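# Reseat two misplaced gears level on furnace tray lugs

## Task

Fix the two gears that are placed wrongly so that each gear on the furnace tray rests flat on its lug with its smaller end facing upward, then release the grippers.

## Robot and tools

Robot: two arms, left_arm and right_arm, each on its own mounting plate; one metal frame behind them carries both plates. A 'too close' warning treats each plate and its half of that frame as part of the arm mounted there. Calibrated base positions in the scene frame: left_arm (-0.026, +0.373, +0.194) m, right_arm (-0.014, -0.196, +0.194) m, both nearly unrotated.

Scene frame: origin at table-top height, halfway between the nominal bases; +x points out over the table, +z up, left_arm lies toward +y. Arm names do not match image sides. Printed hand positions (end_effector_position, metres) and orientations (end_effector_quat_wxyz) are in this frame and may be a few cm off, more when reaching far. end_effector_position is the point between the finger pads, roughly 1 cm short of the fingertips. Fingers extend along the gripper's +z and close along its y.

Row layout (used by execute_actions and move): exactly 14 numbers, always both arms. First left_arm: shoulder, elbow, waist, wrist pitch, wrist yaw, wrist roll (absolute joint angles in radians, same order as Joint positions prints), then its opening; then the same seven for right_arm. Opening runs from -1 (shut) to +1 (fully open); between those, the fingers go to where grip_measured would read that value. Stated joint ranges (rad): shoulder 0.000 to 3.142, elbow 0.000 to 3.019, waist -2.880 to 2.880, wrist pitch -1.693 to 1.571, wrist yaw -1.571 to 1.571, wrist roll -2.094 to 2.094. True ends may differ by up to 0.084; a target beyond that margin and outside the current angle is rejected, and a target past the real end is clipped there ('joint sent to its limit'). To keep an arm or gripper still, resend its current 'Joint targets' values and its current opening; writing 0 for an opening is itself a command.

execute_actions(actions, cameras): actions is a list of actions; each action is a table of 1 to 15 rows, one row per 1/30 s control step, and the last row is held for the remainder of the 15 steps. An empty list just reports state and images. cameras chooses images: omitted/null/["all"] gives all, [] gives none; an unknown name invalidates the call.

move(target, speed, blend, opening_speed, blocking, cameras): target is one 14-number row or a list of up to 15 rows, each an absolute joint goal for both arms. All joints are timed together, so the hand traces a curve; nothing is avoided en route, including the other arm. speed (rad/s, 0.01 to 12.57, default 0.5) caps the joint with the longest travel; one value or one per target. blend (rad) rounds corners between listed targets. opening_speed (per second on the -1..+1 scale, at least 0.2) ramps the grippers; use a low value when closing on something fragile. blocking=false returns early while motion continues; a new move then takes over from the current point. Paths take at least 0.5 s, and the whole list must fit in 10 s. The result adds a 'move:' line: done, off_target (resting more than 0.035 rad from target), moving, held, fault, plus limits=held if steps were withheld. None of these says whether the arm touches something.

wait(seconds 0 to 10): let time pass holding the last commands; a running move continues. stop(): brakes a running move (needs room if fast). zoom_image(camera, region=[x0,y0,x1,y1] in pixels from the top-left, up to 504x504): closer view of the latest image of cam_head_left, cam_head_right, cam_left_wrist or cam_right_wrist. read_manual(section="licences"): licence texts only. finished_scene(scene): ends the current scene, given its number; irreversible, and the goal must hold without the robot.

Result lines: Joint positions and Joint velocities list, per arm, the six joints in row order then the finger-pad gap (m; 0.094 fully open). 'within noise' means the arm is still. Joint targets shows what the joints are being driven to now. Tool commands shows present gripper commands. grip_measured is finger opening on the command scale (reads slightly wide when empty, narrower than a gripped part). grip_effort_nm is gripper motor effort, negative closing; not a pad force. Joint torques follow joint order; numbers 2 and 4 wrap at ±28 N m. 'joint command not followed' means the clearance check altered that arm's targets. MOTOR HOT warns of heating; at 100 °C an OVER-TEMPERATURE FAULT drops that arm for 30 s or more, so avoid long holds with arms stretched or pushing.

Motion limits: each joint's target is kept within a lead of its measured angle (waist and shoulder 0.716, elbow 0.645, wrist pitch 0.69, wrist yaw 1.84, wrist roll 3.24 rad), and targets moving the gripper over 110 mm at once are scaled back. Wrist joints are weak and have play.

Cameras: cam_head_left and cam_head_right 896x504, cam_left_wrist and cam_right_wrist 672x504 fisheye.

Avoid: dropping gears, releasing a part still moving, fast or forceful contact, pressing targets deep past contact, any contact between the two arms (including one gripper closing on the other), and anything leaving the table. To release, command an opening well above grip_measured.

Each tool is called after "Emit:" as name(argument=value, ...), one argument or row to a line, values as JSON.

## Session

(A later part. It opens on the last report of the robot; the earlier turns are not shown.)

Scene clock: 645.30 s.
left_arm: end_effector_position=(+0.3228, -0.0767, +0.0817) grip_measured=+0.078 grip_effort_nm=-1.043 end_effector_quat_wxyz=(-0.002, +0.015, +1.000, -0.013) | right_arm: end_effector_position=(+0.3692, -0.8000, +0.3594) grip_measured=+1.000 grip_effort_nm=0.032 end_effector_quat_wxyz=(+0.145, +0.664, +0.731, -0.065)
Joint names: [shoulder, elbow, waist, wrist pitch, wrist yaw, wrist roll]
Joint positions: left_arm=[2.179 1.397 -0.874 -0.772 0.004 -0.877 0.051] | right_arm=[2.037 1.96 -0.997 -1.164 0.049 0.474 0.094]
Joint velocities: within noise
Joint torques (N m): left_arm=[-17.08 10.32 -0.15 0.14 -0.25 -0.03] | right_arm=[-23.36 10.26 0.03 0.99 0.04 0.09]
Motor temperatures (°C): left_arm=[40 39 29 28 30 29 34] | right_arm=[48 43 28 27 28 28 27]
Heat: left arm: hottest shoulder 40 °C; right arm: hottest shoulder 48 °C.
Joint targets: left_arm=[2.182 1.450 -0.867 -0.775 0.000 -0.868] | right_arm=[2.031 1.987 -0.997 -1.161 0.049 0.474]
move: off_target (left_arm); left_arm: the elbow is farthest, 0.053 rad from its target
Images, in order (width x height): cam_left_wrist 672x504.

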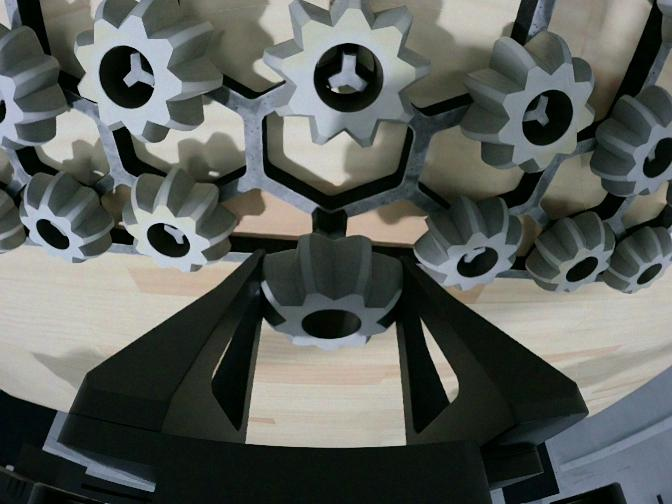

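Emit:
move(
  target=[2.222,1.452,-0.867,-0.745,0,-0.87,0.03,2.031,1.987,-0.997,-1.161,0.049,0.474,1],
  speed=0.06,
  cameras=["cam_left_wrist"],
)

Emit:
zoom_image(
  camera="cam_left_wrist",
  region=[200, 130, 460, 390],
)

Scene clock: 671.03 s.
left_arm: end_effector_position=(+0.3195, -0.0730, +0.0628) grip_measured=+0.078 grip_effort_nm=-1.057 end_effector_quat_wxyz=(-0.008, +0.015, +1.000, -0.005) | right_arm: end_effector_position=(+0.3692, -0.8000, +0.3594) grip_measured=+1.000 grip_effort_nm=0.032 end_effector_quat_wxyz=(+0.145, +0.664, +0.731, -0.065)
Joint names: [shoulder, elbow, waist, wrist pitch, wrist yaw, wrist roll]
Joint positions: left_arm=[2.213 1.397 -0.874 -0.757 0.004 -0.877 0.051] | right_arm=[2.037 1.96 -0.997 -1.164 0.049 0.474 0.094]
Joint velocities: within noise
Joint torques (N m): left_arm=[-16.85 10.32 -0.32 0.8 -0.26 -0.05] | right_arm=[-23.41 10.29 0.09 1.01 0.03 0.09]
Motor temperatures (°C): left_arm=[39 40 29 28 30 29 34] | right_arm=[48 43 28 27 28 28 27]
Heat: left arm: hottest elbow 40 °C; right arm: hottest shoulder 48 °C.
Joint targets: left_arm=[2.222 1.452 -0.867 -0.745 0.000 -0.870] | right_arm=[2.031 1.987 -0.997 -1.161 0.049 0.474]
move: off_target (left_arm); left_arm: the elbow is farthest, 0.055 rad from its target
Images, in order (width x height): cam_left_wrist 672x504.

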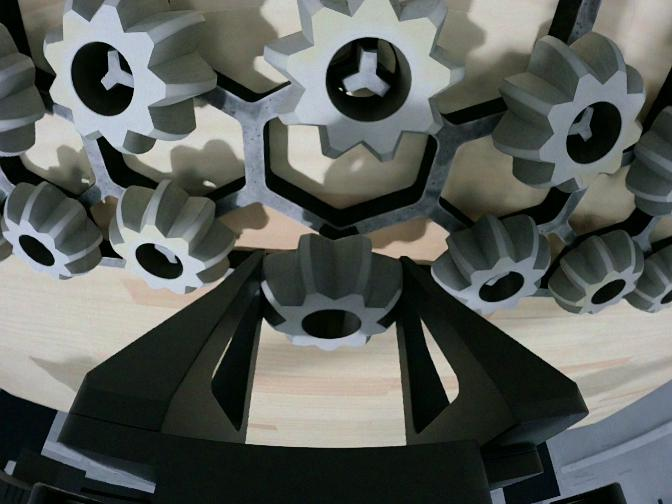

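Scaled by 1.938 from the camera's 672x504 image, which has a finer 960x720 frame.

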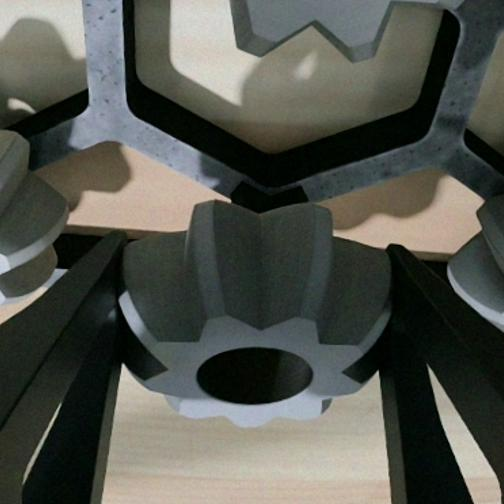

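Emit:
move(
  target=[2.227,1.450,-0.891,-0.740,0,-0.87,0.03,2.031,1.987,-0.997,-1.161,0.049,0.474,1],
  speed=0.06,
  cameras=["cam_left_wrist"],
)

Emit:
zoom_image(
  camera="cam_left_wrist",
  region=[200, 130, 460, 390],
)

Scene clock: 688.37 s.
left_arm: end_effector_position=(+0.3156, -0.0778, +0.0627) grip_measured=+0.078 grip_effort_nm=-1.057 end_effector_quat_wxyz=(-0.006, +0.020, +1.000, -0.008) | right_arm: end_effector_position=(+0.3692, -0.8000, +0.3594) grip_measured=+1.000 grip_effort_nm=0.032 end_effector_quat_wxyz=(+0.145, +0.664, +0.731, -0.065)
Joint names: [shoulder, elbow, waist, wrist pitch, wrist yaw, wrist roll]
Joint positions: left_arm=[2.214 1.397 -0.885 -0.751 0.004 -0.877 0.051] | right_arm=[2.037 1.96 -0.997 -1.164 0.049 0.474 0.094]
Joint velocities: within noise
Joint torques (N m): left_arm=[-16.44 10.11 -1.26 0.79 -0.25 -0.05] | right_arm=[-23.47 10.29 0.03 0.99 0.03 0.09]
Motor temperatures (°C): left_arm=[40 40 29 28 30 29 34] | right_arm=[48 43 28 27 28 28 27]
Heat: left arm: hottest shoulder 40 °C; right arm: hottest shoulder 48 °C.
Joint targets: left_arm=[2.227 1.450 -0.891 -0.739 0.000 -0.870] | right_arm=[2.031 1.987 -0.997 -1.161 0.049 0.474]
move: off_target (left_arm); left_arm: the elbow is farthest, 0.053 rad from its target
Images, in order (width x height): cam_left_wrist 672x504.

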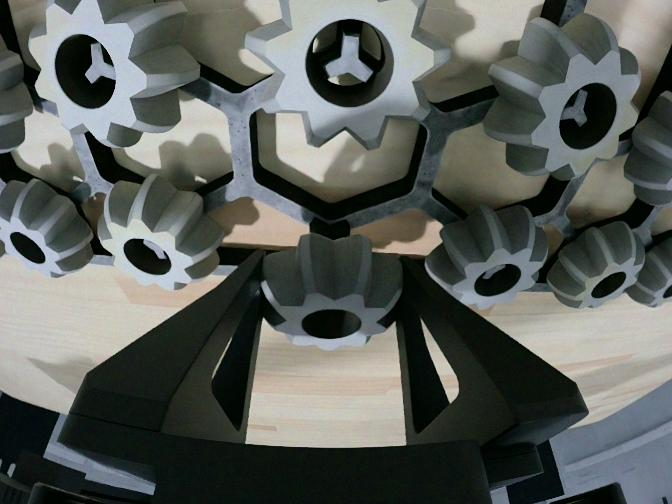

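Scaled by 1.938 from the camera's 672x504 image, which has a finer 960x720 frame.

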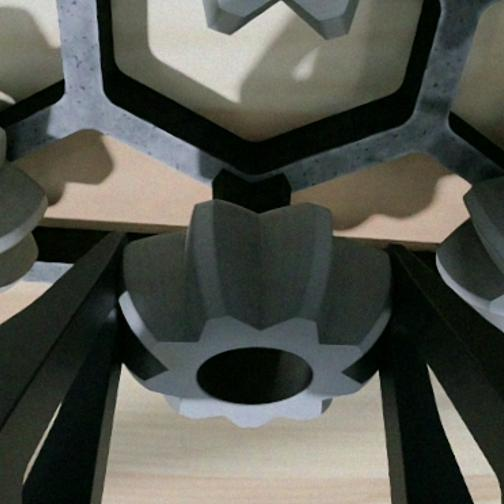

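Emit:
move(
  target=[2.252,1.450,-0.889,-0.715,0,-0.87,0.03,2.031,1.987,-0.997,-1.161,0.049,0.474,1],
  speed=0.05,
  cameras=["cam_left_wrist"],
)

Emit:
zoom_image(
  camera="cam_left_wrist",
  region=[200, 130, 460, 390],
)

Scene clock: 693.97 s.
left_arm: end_effector_position=(+0.3177, -0.0773, +0.0491) grip_measured=+0.078 grip_effort_nm=-1.053 end_effector_quat_wxyz=(-0.001, +0.020, +1.000, -0.004) | right_arm: end_effector_position=(+0.3692, -0.8000, +0.3594) grip_measured=+1.000 grip_effort_nm=0.037 end_effector_quat_wxyz=(+0.145, +0.664, +0.731, -0.065)
Joint names: [shoulder, elbow, waist, wrist pitch, wrist yaw, wrist roll]
Joint positions: left_arm=[2.24 1.401 -0.885 -0.726 -0.008 -0.877 0.051] | right_arm=[2.037 1.96 -0.997 -1.164 0.049 0.474 0.094]
Joint velocities: within noise
Joint torques (N m): left_arm=[-16.67 9.63 -1.2 0.76 -0.1 -0.05] | right_arm=[-23.47 10.29 -0.03 1.01 0.03 0.09]
Motor temperatures (°C): left_arm=[40 41 29 28 30 29 34] | right_arm=[48 43 28 27 28 28 27]
Heat: left arm: hottest elbow 41 °C; right arm: hottest shoulder 48 °C.
Joint targets: left_arm=[2.252 1.450 -0.889 -0.715 -0.008 -0.870] | right_arm=[2.031 1.987 -0.997 -1.161 0.049 0.474]
move: off_target (left_arm); left_arm: the elbow is farthest, 0.049 rad from its target
Images, in order (width x height): cam_left_wrist 672x504.

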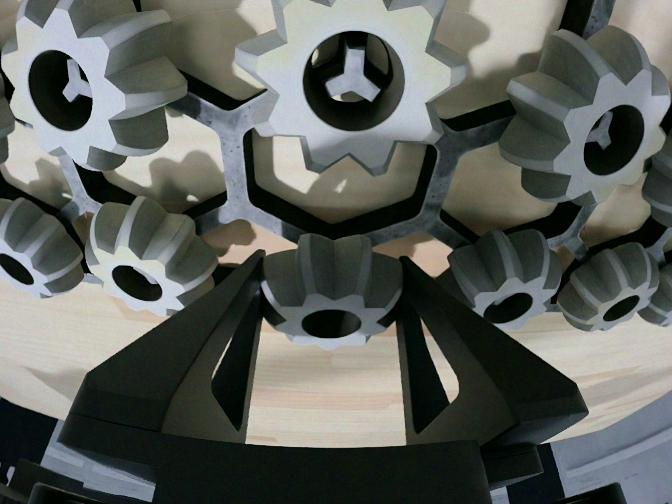

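Scaled by 1.938 from the camera's 672x504 image, which has a finer 960x720 frame.

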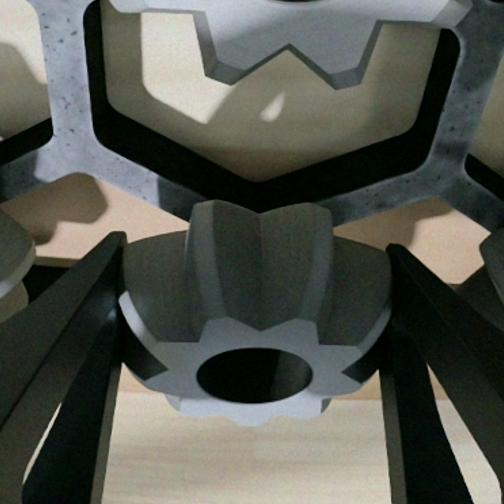

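Emit:
move(
  target=[2.276,1.450,-0.889,-0.694,0,-0.87,0.03,2.031,1.987,-0.997,-1.161,0.049,0.474,1],
  speed=0.05,
  cameras=["cam_left_wrist"],
)

Emit:
zoom_image(
  camera="cam_left_wrist",
  region=[200, 130, 460, 390],
)

Scene clock: 699.73 s.
left_arm: end_effector_position=(+0.3188, -0.0779, +0.0424) grip_measured=+0.078 grip_effort_nm=-1.062 end_effector_quat_wxyz=(+0.001, +0.019, +1.000, -0.006) | right_arm: end_effector_position=(+0.3692, -0.8000, +0.3594) grip_measured=+1.000 grip_effort_nm=0.037 end_effector_quat_wxyz=(+0.145, +0.664, +0.731, -0.065)
Joint names: [shoulder, elbow, waist, wrist pitch, wrist yaw, wrist roll]
Joint positions: left_arm=[2.253 1.402 -0.883 -0.709 -0.008 -0.877 0.051] | right_arm=[2.037 1.96 -0.997 -1.164 0.049 0.474 0.094]
Joint velocities: within noise
Joint torques (N m): left_arm=[-15.97 9.51 -1.2 0.9 0.27 -0.05] | right_arm=[-23.47 10.29 0.09 0.98 0.04 0.08]
Motor temperatures (°C): left_arm=[40 41 29 28 30 29 34] | right_arm=[48 43 28 27 28 28 27]
Heat: left arm: hottest elbow 41 °C; right arm: hottest shoulder 48 °C.
Joint targets: left_arm=[2.276 1.450 -0.889 -0.695 0.000 -0.870] | right_arm=[2.031 1.987 -0.997 -1.161 0.049 0.474]
move: off_target (left_arm); left_arm: the elbow is farthest, 0.048 rad from its target
Images, in order (width x height): cam_left_wrist 672x504.

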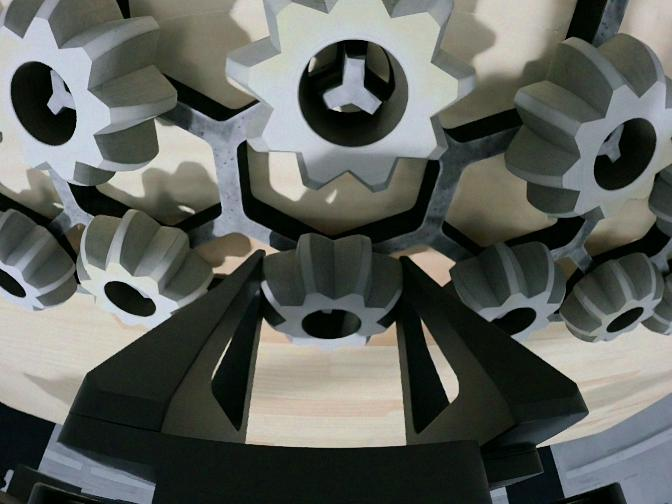

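Scaled by 1.938 from the camera's 672x504 image, which has a finer 960x720 frame.

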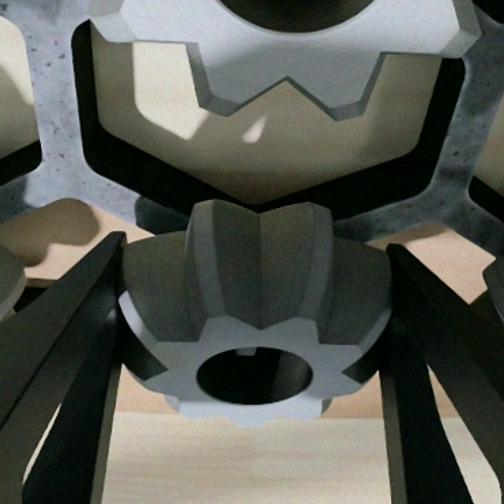

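Emit:
move(
  target=[2.296,1.450,-0.887,-0.676,0,-0.87,0.03,2.031,1.987,-0.997,-1.161,0.049,0.474,1],
  speed=0.05,
  cameras=["cam_left_wrist"],
)

Emit:
zoom_image(
  camera="cam_left_wrist",
  region=[200, 130, 460, 390],
)

Emit:
move(
  target=[2.314,1.450,-0.887,-0.659,0,-0.87,0.03,2.031,1.987,-0.997,-1.161,0.049,0.474,1],
  speed=0.05,
  cameras=["cam_left_wrist"],
)

Emit:
zoom_image(
  camera="cam_left_wrist",
  region=[200, 130, 460, 390],
)

Scene clock: 712.27 s.
left_arm: end_effector_position=(+0.3190, -0.0778, +0.0417) grip_measured=+0.078 grip_effort_nm=-1.053 end_effector_quat_wxyz=(+0.001, +0.019, +1.000, -0.007) | right_arm: end_effector_position=(+0.3692, -0.8000, +0.3594) grip_measured=+1.000 grip_effort_nm=0.027 end_effector_quat_wxyz=(+0.145, +0.664, +0.731, -0.065)
Joint names: [shoulder, elbow, waist, wrist pitch, wrist yaw, wrist roll]
Joint positions: left_arm=[2.255 1.402 -0.883 -0.708 -0.008 -0.877 0.051] | right_arm=[2.037 1.96 -0.997 -1.164 0.049 0.474 0.094]
Joint velocities: within noise
Joint torques (N m): left_arm=[-14.62 9.51 -1.2 1.72 0.26 -0.05] | right_arm=[-23.41 10.28 0.03 1.01 0.03 0.09]
Motor temperatures (°C): left_arm=[39 41 29 28 30 29 34] | right_arm=[48 43 28 27 28 28 27]
Heat: left arm: hottest elbow 41 °C; right arm: hottest shoulder 48 °C.
Joint targets: left_arm=[2.296 1.450 -0.887 -0.676 0.000 -0.870] | right_arm=[2.031 1.987 -0.997 -1.161 0.049 0.474]
move: off_target (left_arm); left_arm: the elbow is farthest, 0.048 rad from its target
Images, in order (width x height): cam_left_wrist 672x504.

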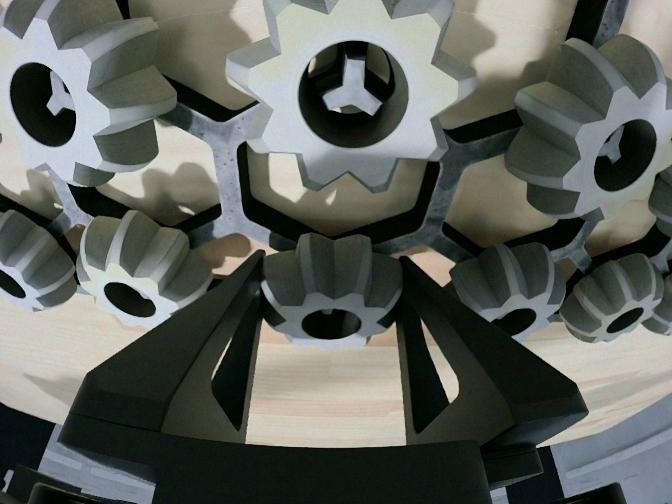

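Scaled by 1.938 from the camera's 672x504 image, which has a finer 960x720 frame.

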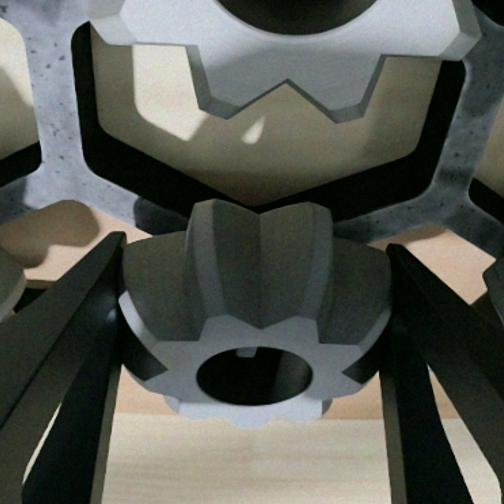

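Scene clock: 712.97 s.
left_arm: end_effector_position=(+0.3191, -0.0776, +0.0409) grip_measured=+0.078 grip_effort_nm=-1.057 end_effector_quat_wxyz=(+0.001, +0.019, +1.000, -0.007) | right_arm: end_effector_position=(+0.3692, -0.8000, +0.3594) grip_measured=+1.000 grip_effort_nm=0.032 end_effector_quat_wxyz=(+0.145, +0.664, +0.731, -0.065)
Joint names: [shoulder, elbow, waist, wrist pitch, wrist yaw, wrist roll]
Joint positions: left_arm=[2.256 1.402 -0.883 -0.706 -0.008 -0.877 0.051] | right_arm=[2.037 1.96 -0.997 -1.164 0.049 0.474 0.094]
Joint velocities: within noise
Joint torques (N m): left_arm=[-13.39 9.52 -1.14 2.45 0.26 -0.04] | right_arm=[-23.47 10.29 0.03 0.99 0.03 0.09]
Motor temperatures (°C): left_arm=[39 41 29 28 30 29 34] | right_arm=[48 43 28 27 28 28 27]
Heat: left arm: hottest elbow 41 °C; right arm: hottest shoulder 48 °C.
Joint targets: left_arm=[2.314 1.450 -0.887 -0.659 0.000 -0.870] | right_arm=[2.031 1.987 -0.997 -1.161 0.049 0.474]
move: off_target (left_arm); left_arm: the shoulder is farthest, 0.058 rad from its target
Images, in order (width x height): cam_left_wrist 672x504.

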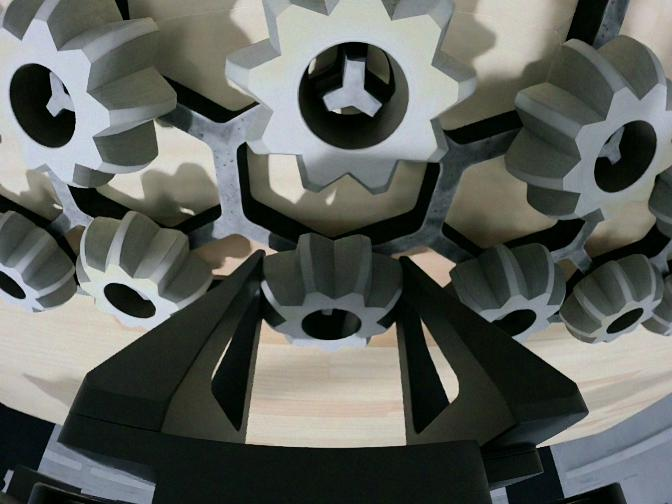

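Scaled by 1.938 from the camera's 672x504 image, which has a finer 960x720 frame.

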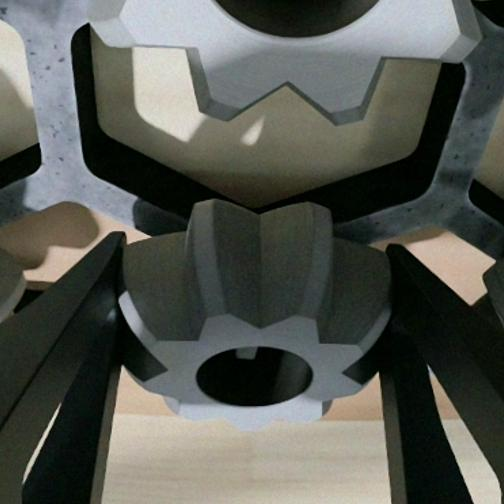

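Emit:
move(
  target=[
    [2.280,1.450,-0.887,-0.69,0,-0.87,0.03,2.031,1.987,-0.997,-1.161,0.049,0.474,1],
    [2.280,1.450,-0.887,-0.69,0,-0.87,0.33,2.031,1.987,-0.997,-1.161,0.049,0.474,1],
  ],
  speed=0.05,
  opening_speed=0.2,
  cameras=["cam_left_wrist"],
)

Emit:
zoom_image(
  camera="cam_left_wrist",
  region=[200, 130, 460, 390],
)

Scene clock: 734.10 s.
left_arm: end_effector_position=(+0.3210, -0.0813, +0.0425) grip_measured=+0.327 grip_effort_nm=0.115 end_effector_quat_wxyz=(+0.002, +0.015, +1.000, -0.012) | right_arm: end_effector_position=(+0.3692, -0.8000, +0.3594) grip_measured=+1.000 grip_effort_nm=0.032 end_effector_quat_wxyz=(+0.145, +0.664, +0.731, -0.065)
Joint names: [shoulder, elbow, waist, wrist pitch, wrist yaw, wrist roll]
Joint positions: left_arm=[2.256 1.408 -0.883 -0.703 -0.003 -0.884 0.062] | right_arm=[2.037 1.96 -0.997 -1.164 0.049 0.474 0.094]
Joint velocities: within noise
Joint torques (N m): left_arm=[-15.85 9.07 -1.2 0.92 0.15 -0.04] | right_arm=[-23.36 10.29 0.03 0.99 0.03 0.1]
Motor temperatures (°C): left_arm=[38 42 29 29 30 29 34] | right_arm=[48 43 28 27 28 28 27]
Heat: left arm: hottest elbow 42 °C; right arm: hottest shoulder 48 °C.
Joint targets: left_arm=[2.280 1.450 -0.887 -0.690 0.002 -0.878] | right_arm=[2.031 1.987 -0.997 -1.161 0.049 0.474]
move: off_target (left_arm); target 2's new numbers were sent with left_arm's elbow 0.048 rad from that target; left_arm: the elbow is farthest, 0.042 rad from its target
Images, in order (width x height): cam_left_wrist 672x504.

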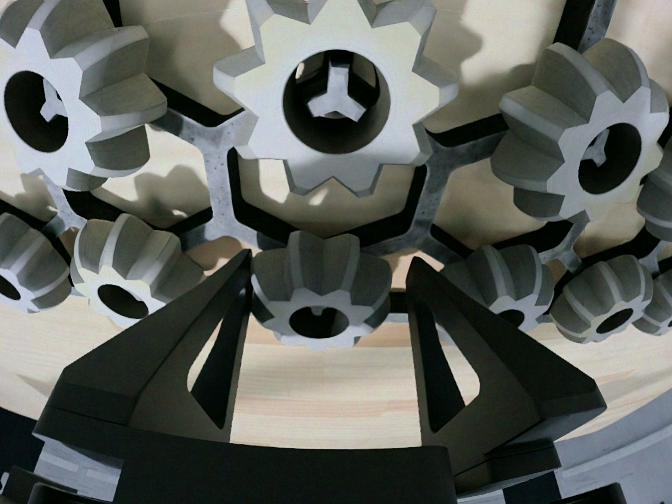

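Scaled by 1.938 from the camera's 672x504 image, which has a finer 960x720 frame.

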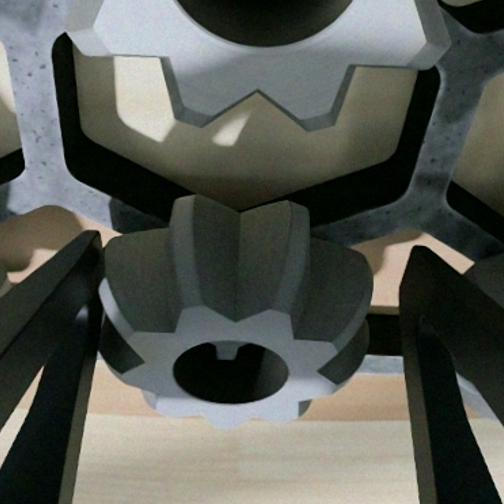

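Emit:
move(
  target=[
    [2.280,1.450,-0.880,-0.69,0,-0.87,0.33,2.031,1.987,-0.997,-1.161,0.049,0.474,1],
    [2.280,1.450,-0.880,-0.69,0,-0.87,0.45,2.031,1.987,-0.997,-1.161,0.049,0.474,1],
  ],
  speed=0.05,
  opening_speed=0.2,
  cameras=["cam_left_wrist"],
)

Emit:
move(
  target=[
    [2.230,1.450,-0.880,-0.74,0,-0.87,0.45,2.031,1.987,-0.997,-1.161,0.049,0.474,1],
    [2.090,1.440,-0.880,-0.88,0,-0.87,0.45,2.031,1.987,-0.997,-1.161,0.049,0.474,1],
  ],
  speed=[0.06,0.15],
)

Emit:
zoom_image(
  camera="cam_left_wrist",
  region=[200, 130, 460, 390],
)

Emit:
zoom_image(
  camera="cam_head_left",
  region=[340, 240, 560, 350],
)

Scene clock: 741.77 s.
left_arm: end_effector_position=(+0.3201, -0.0819, +0.0425) grip_measured=+0.447 grip_effort_nm=0.110 end_effector_quat_wxyz=(+0.000, +0.015, +1.000, -0.013) | right_arm: end_effector_position=(+0.3692, -0.8000, +0.3594) grip_measured=+1.000 grip_effort_nm=0.037 end_effector_quat_wxyz=(+0.145, +0.664, +0.731, -0.065)
Joint names: [shoulder, elbow, waist, wrist pitch, wrist yaw, wrist roll]
Joint positions: left_arm=[2.256 1.408 -0.883 -0.703 0.003 -0.884 0.068] | right_arm=[2.037 1.96 -0.997 -1.164 0.049 0.474 0.094]
Joint velocities: within noise
Joint torques (N m): left_arm=[-15.91 9.06 -0.62 0.87 0.06 0.03] | right_arm=[-23.47 10.26 0.03 0.96 0.03 0.09]
Motor temperatures (°C): left_arm=[38 42 29 29 30 29 34] | right_arm=[48 43 28 27 28 28 27]
Heat: left arm: hottest elbow 42 °C; right arm: hottest shoulder 48 °C.
Joint targets: left_arm=[2.280 1.450 -0.880 -0.690 0.006 -0.870] | right_arm=[2.031 1.987 -0.997 -1.161 0.049 0.474]
move: off_target (left_arm); target 2's new numbers were sent with left_arm's elbow 0.042 rad from that target; left_arm: the elbow is farthest, 0.042 rad from its target
Images, in order (width x height): cam_left_wrist 672x504.

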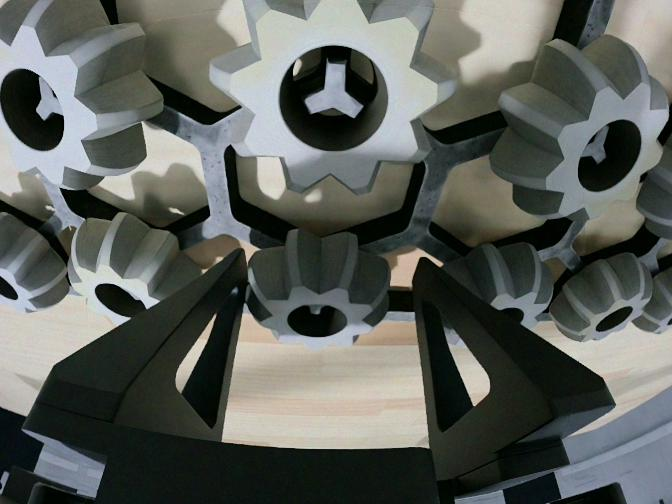

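Scene clock: 743.97 s.
left_arm: end_effector_position=(+0.3187, -0.0780, +0.1261) grip_measured=+0.447 grip_effort_nm=0.115 end_effector_quat_wxyz=(-0.004, +0.015, +1.000, -0.009) | right_arm: end_effector_position=(+0.3692, -0.8000, +0.3594) grip_measured=+1.000 grip_effort_nm=0.042 end_effector_quat_wxyz=(+0.145, +0.664, +0.731, -0.065)
Joint names: [shoulder, elbow, waist, wrist pitch, wrist yaw, wrist roll]
Joint positions: left_arm=[2.103 1.408 -0.883 -0.869 0.003 -0.884 0.068] | right_arm=[2.037 1.96 -0.997 -1.164 0.049 0.474 0.094]
Joint velocities: within noise
Joint torques (N m): left_arm=[-18.02 9.26 -0.56 -0.28 -0.19 0.04] | right_arm=[-23.59 10.28 0.03 0.99 0.03 0.09]
Motor temperatures (°C): left_arm=[38 42 29 28 30 29 34] | right_arm=[48 43 28 27 28 28 27]
Heat: left arm: hottest elbow 42 °C; right arm: hottest shoulder 48 °C.
Joint targets: left_arm=[2.090 1.440 -0.880 -0.880 0.000 -0.870] | right_arm=[2.031 1.987 -0.997 -1.161 0.049 0.474]
move: done

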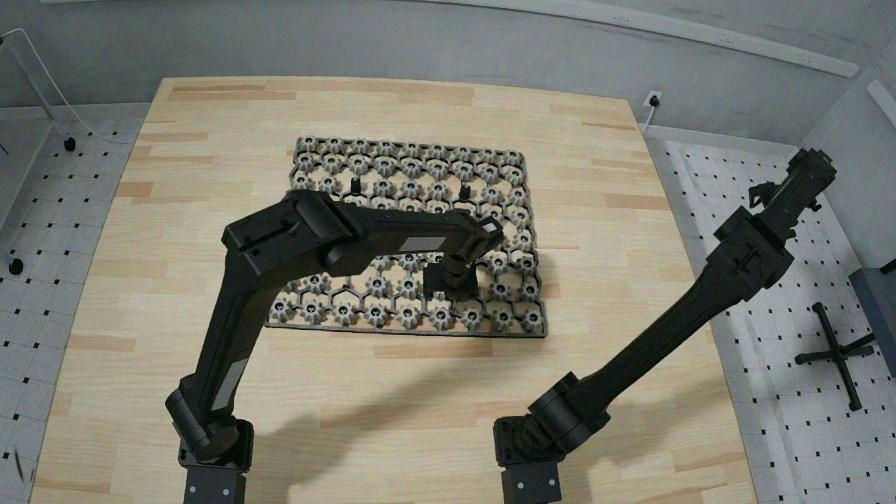

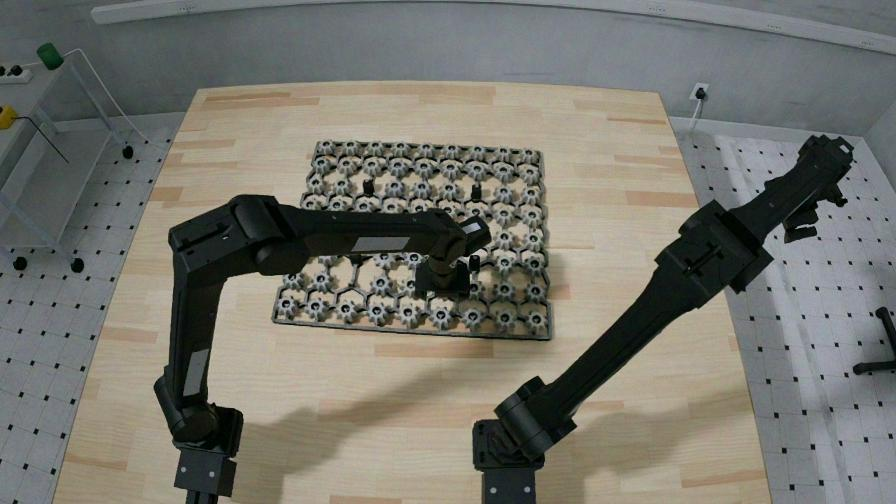

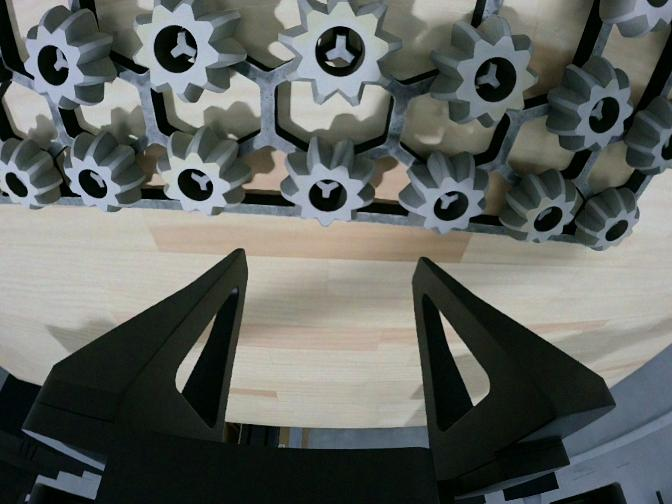

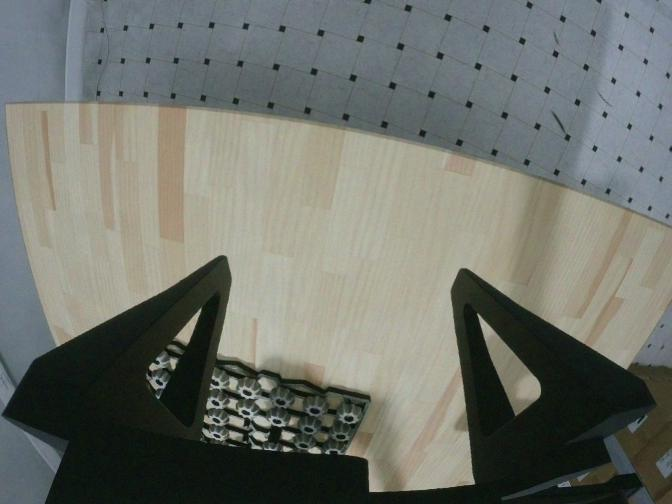

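Scaled by 1.938 from the camera's 672x504 image, which has a finer 960x720 frame.

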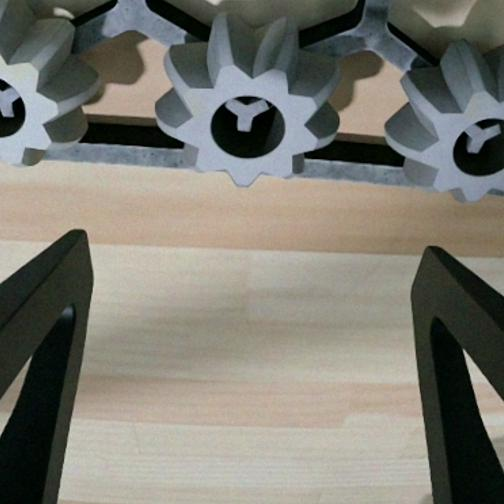

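Scaled by 2.291 from the camera's 896x504 image, which has a finer 1280x720 frame.

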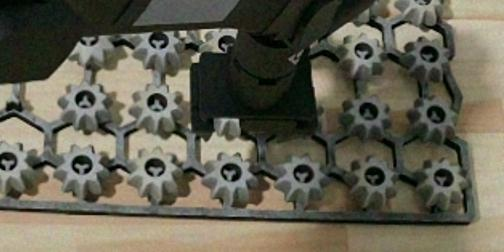

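Emit:
move(
  target=[2.155,1.515,-0.495,-0.885,0,-0.53,0.6,2.031,1.987,-0.997,-1.161,0.049,0.474,1],
  speed=0.3,
  opening_speed=0.4,
  cameras=["cam_left_wrist","cam_head_left"],
)

Emit:
zoom_image(
  camera="cam_head_left",
  region=[260, 120, 560, 350],
)

Scene clock: 753.47 s.
left_arm: end_effector_position=(+0.4855, +0.0780, +0.1277) grip_measured=+0.597 grip_effort_nm=0.115 end_effector_quat_wxyz=(+0.010, -0.014, +1.000, -0.016) | right_arm: end_effector_position=(+0.3692, -0.8000, +0.3594) grip_measured=+1.000 grip_effort_nm=0.032 end_effector_quat_wxyz=(+0.145, +0.664, +0.731, -0.065)
Joint names: [shoulder, elbow, waist, wrist pitch, wrist yaw, wrist roll]
Joint positions: left_arm=[2.126 1.468 -0.488 -0.873 0.003 -0.547 0.075] | right_arm=[2.037 1.96 -0.997 -1.164 0.049 0.474 0.094]
Joint velocities: within noise
Joint torques (N m): left_arm=[-15.62 10.65 -1.38 -0.2 -0.16 0.04] | right_arm=[-23.41 10.3 0.03 0.98 0.03 0.1]
Motor temperatures (°C): left_arm=[38 42 29 28 30 29 33] | right_arm=[48 43 28 27 28 28 27]
Heat: left arm: hottest elbow 42 °C; right arm: hottest shoulder 48 °C.
Joint targets: left_arm=[2.155 1.515 -0.495 -0.885 0.000 -0.531] | right_arm=[2.031 1.987 -0.997 -1.161 0.049 0.474]
move: off_target (left_arm); left_arm: the elbow is farthest, 0.047 rad from its target
Images, in order (width x height): cam_head_left 896x504, cam_left_wrist 672x504.

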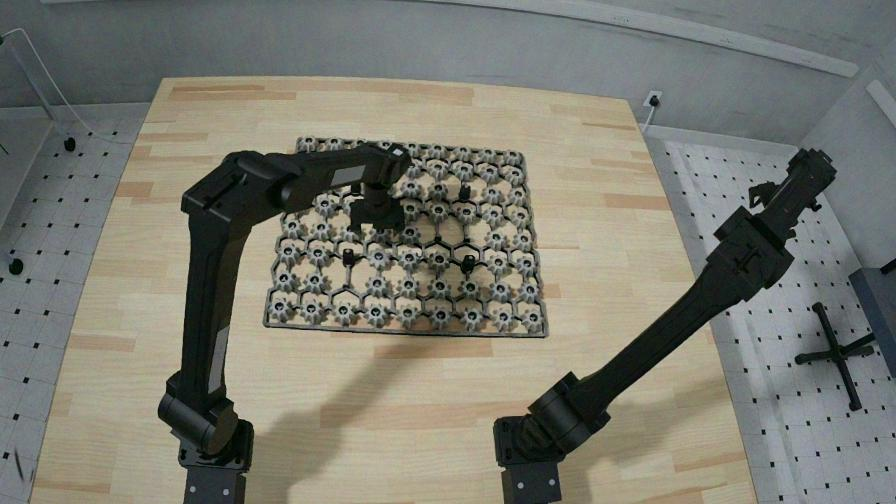

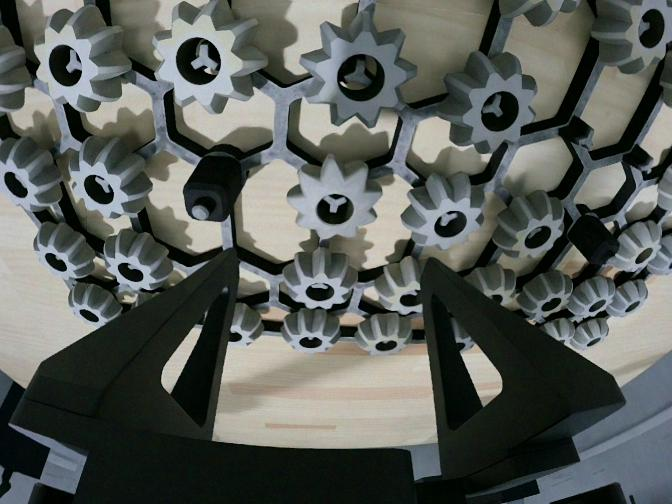

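Scaled by 1.680 from the camera's 896x504 image, which has a finer 1280x720 frame.

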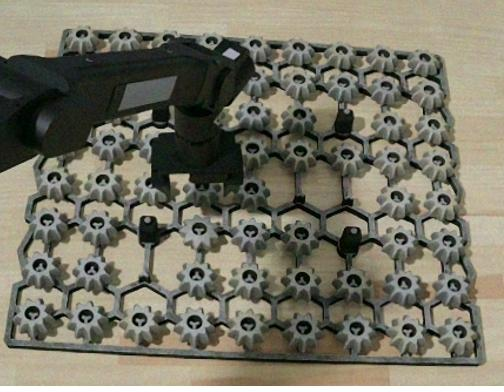

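Emit:
zoom_image(
  camera="cam_left_wrist",
  region=[140, 0, 560, 330],
)

Scaled by 1.200 from the camera's 672x504 image, which has a finer 960x720 frame.

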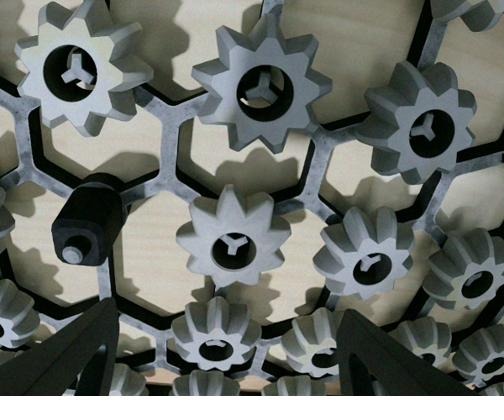

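Emit:
zoom_image(
  camera="cam_left_wrist",
  region=[270, 0, 430, 130],
)

Emit:
zoom_image(
  camera="cam_left_wrist",
  region=[260, 130, 420, 260],
)

Scaled by 3.150 from the camera's 672x504 image, which has a finer 960x720 frame.

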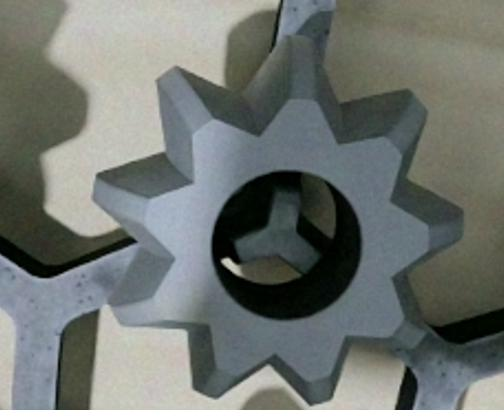

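Scaled by 3.150 from the camera's 672x504 image, which has a finer 960x720 frame.

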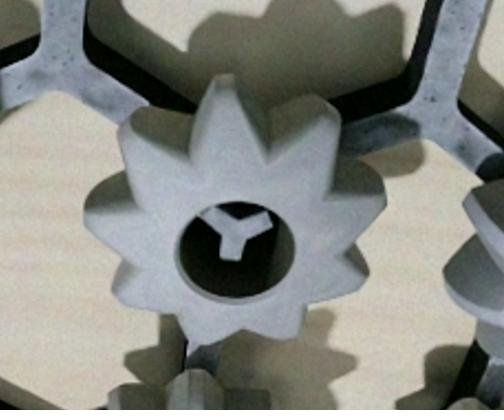

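Emit:
move(
  target=[2.208,1.442,-0.506,-0.80,0,-0.515,0.6,2.031,1.987,-0.997,-1.161,0.049,0.474,1],
  speed=0.12,
  cameras=["cam_left_wrist"],
)

Scene clock: 779.17 s.
left_arm: end_effector_position=(+0.4767, +0.0756, +0.0912) grip_measured=+0.597 grip_effort_nm=0.115 end_effector_quat_wxyz=(+0.004, -0.001, +1.000, -0.012) | right_arm: end_effector_position=(+0.3692, -0.8000, +0.3594) grip_measured=+1.000 grip_effort_nm=0.037 end_effector_quat_wxyz=(+0.145, +0.664, +0.731, -0.065)
Joint names: [shoulder, elbow, waist, wrist pitch, wrist yaw, wrist roll]
Joint positions: left_arm=[2.182 1.449 -0.498 -0.814 0.003 -0.531 0.075] | right_arm=[2.037 1.96 -0.997 -1.164 0.049 0.474 0.094]
Joint velocities: within noise
Joint torques (N m): left_arm=[-15.91 6.02 -1.32 0.91 -0.18 0.06] | right_arm=[-23.47 10.28 0.09 0.99 0.03 0.09]
Motor temperatures (°C): left_arm=[37 44 29 28 30 29 33] | right_arm=[48 43 28 27 28 28 27]
Heat: left arm: hottest elbow 44 °C; right arm: hottest shoulder 48 °C.
Joint targets: left_arm=[2.208 1.442 -0.506 -0.801 0.000 -0.516] | right_arm=[2.031 1.987 -0.997 -1.161 0.049 0.474]
move: done
Images, in order (width x height): cam_left_wrist 672x504.

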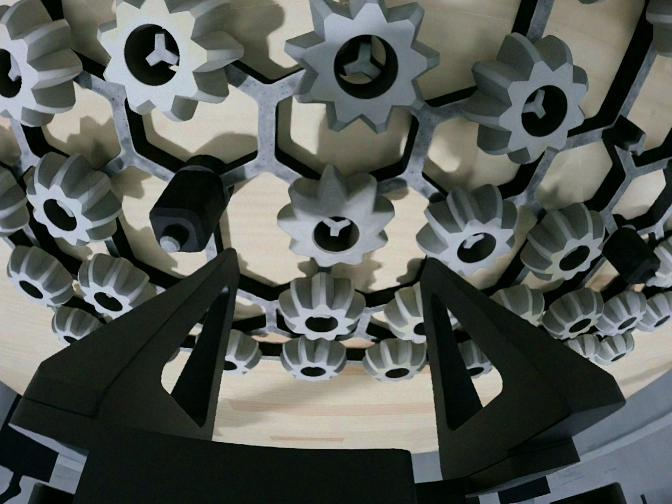

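Emit:
move(
  target=[2.288,1.505,-0.510,-0.742,0,-0.515,0.6,2.031,1.987,-0.997,-1.161,0.049,0.474,1],
  speed=0.07,
  cameras=["cam_left_wrist"],
)

Scene clock: 788.30 s.
left_arm: end_effector_position=(+0.4769, +0.0727, +0.0512) grip_measured=+0.597 grip_effort_nm=0.110 end_effector_quat_wxyz=(+0.002, +0.002, +1.000, -0.011) | right_arm: end_effector_position=(+0.3692, -0.8000, +0.3594) grip_measured=+1.000 grip_effort_nm=0.032 end_effector_quat_wxyz=(+0.145, +0.664, +0.731, -0.065)
Joint names: [shoulder, elbow, waist, wrist pitch, wrist yaw, wrist roll]
Joint positions: left_arm=[2.26 1.462 -0.501 -0.754 0.003 -0.53 0.075] | right_arm=[2.037 1.96 -0.997 -1.164 0.049 0.474 0.094]
Joint velocities: within noise
Joint torques (N m): left_arm=[-16.03 9.48 -1.49 0.88 -0.17 0.05] | right_arm=[-23.41 10.3 0.03 0.99 0.03 0.09]
Motor temperatures (°C): left_arm=[37 44 29 28 30 29 33] | right_arm=[48 43 28 27 28 28 27]
Heat: left arm: hottest elbow 44 °C; right arm: hottest shoulder 48 °C.
Joint targets: left_arm=[2.288 1.505 -0.510 -0.741 0.000 -0.514] | right_arm=[2.031 1.987 -0.997 -1.161 0.049 0.474]
move: off_target (left_arm); left_arm: the elbow is farthest, 0.043 rad from its target
Images, in order (width x height): cam_left_wrist 672x504.

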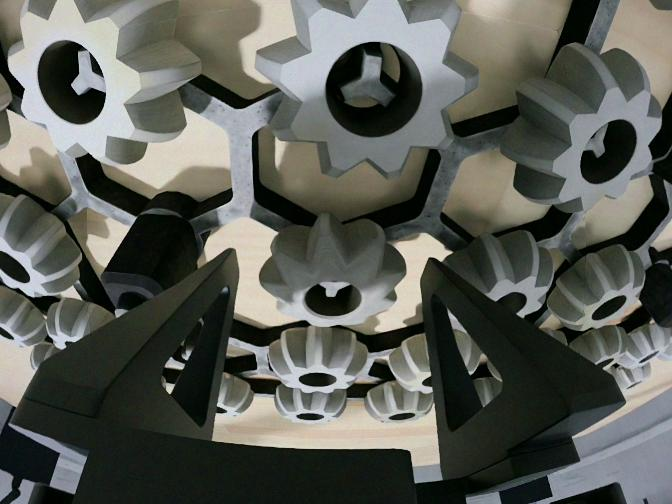

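Emit:
move(
  target=[
    [2.302,1.505,-0.510,-0.730,0,-0.515,0.6,2.031,1.987,-0.997,-1.161,0.049,0.474,1],
    [2.302,1.505,-0.510,-0.730,0,-0.515,0.03,2.031,1.987,-0.997,-1.161,0.049,0.474,1],
  ],
  speed=0.05,
  opening_speed=0.25,
  cameras=["cam_left_wrist"],
)

Scene clock: 795.50 s.
left_arm: end_effector_position=(+0.4762, +0.0725, +0.0440) grip_measured=+0.192 grip_effort_nm=-1.048 end_effector_quat_wxyz=(+0.002, +0.006, +1.000, -0.010) | right_arm: end_effector_position=(+0.3692, -0.8000, +0.3594) grip_measured=+1.000 grip_effort_nm=0.032 end_effector_quat_wxyz=(+0.145, +0.664, +0.731, -0.065)
Joint names: [shoulder, elbow, waist, wrist pitch, wrist yaw, wrist roll]
Joint positions: left_arm=[2.273 1.462 -0.502 -0.741 0.001 -0.522 0.056] | right_arm=[2.037 1.96 -0.997 -1.164 0.049 0.474 0.094]
Joint velocities: within noise
Joint torques (N m): left_arm=[-16.03 9.37 -1.38 0.83 -0.16 0.04] | right_arm=[-23.36 10.28 -0.09 0.98 0.04 0.09]
Motor temperatures (°C): left_arm=[38 44 29 28 30 29 33] | right_arm=[48 43 28 27 28 28 27]
Heat: left arm: hottest elbow 44 °C; right arm: hottest shoulder 48 °C.
Joint targets: left_arm=[2.302 1.505 -0.510 -0.730 -0.002 -0.508] | right_arm=[2.031 1.987 -0.997 -1.161 0.049 0.474]
move: off_target (left_arm); target 2's new numbers were sent with left_arm's elbow 0.043 rad from that target; left_arm: the elbow is farthest, 0.043 rad from its target
Images, in order (width x height): cam_left_wrist 672x504.

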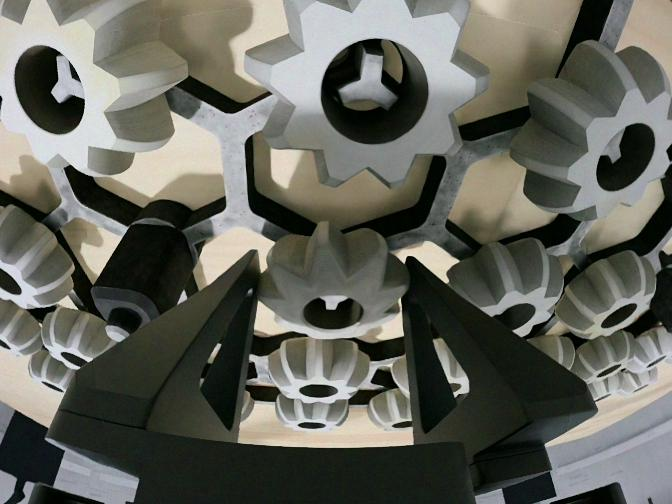

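Emit:
move(
  target=[
    [2.20,1.505,-0.507,-0.825,0,-0.515,0.03,2.031,1.987,-0.997,-1.161,0.049,0.474,1],
    [2.10,1.505,-0.507,-0.91,0,-0.515,0.03,2.031,1.987,-0.997,-1.161,0.049,0.474,1],
  ],
  speed=[0.08,0.15],
  cameras=["cam_left_wrist"],
)

Emit:
zoom_image(
  camera="cam_left_wrist",
  region=[200, 130, 460, 390],
)

Scene clock: 811.63 s.
left_arm: end_effector_position=(+0.4745, +0.0748, +0.1241) grip_measured=+0.191 grip_effort_nm=-1.043 end_effector_quat_wxyz=(-0.003, +0.002, +1.000, -0.007) | right_arm: end_effector_position=(+0.3692, -0.8000, +0.3594) grip_measured=+1.000 grip_effort_nm=0.027 end_effector_quat_wxyz=(+0.145, +0.664, +0.731, -0.065)
Joint names: [shoulder, elbow, waist, wrist pitch, wrist yaw, wrist roll]
Joint positions: left_arm=[2.132 1.466 -0.502 -0.898 0.001 -0.53 0.056] | right_arm=[2.037 1.96 -0.997 -1.164 0.049 0.474 0.094]
Joint velocities: within noise
Joint torques (N m): left_arm=[-19.72 9.92 -1.14 -0.29 -0.1 -0.04] | right_arm=[-23.41 10.28 -0.03 0.99 0.03 0.09]
Motor temperatures (°C): left_arm=[39 44 29 28 30 29 34] | right_arm=[49 43 28 27 28 28 27]
Heat: left arm: hottest elbow 44 °C; right arm: hottest shoulder 49 °C.
Joint targets: left_arm=[2.100 1.505 -0.507 -0.910 0.000 -0.523] | right_arm=[2.031 1.987 -0.997 -1.161 0.049 0.474]
move: off_target (left_arm); left_arm: the elbow is farthest, 0.039 rad from its target
Images, in order (width x height): cam_left_wrist 672x504.

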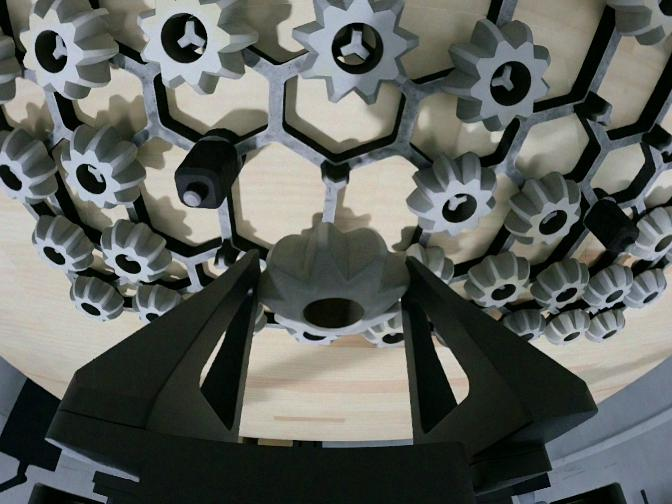

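Scaled by 1.938 from the camera's 672x504 image, which has a finer 960x720 frame.

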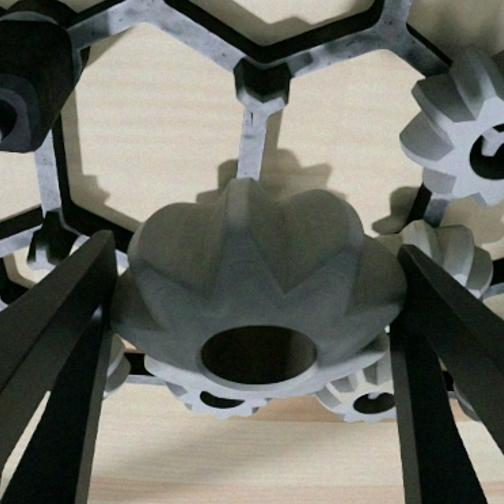

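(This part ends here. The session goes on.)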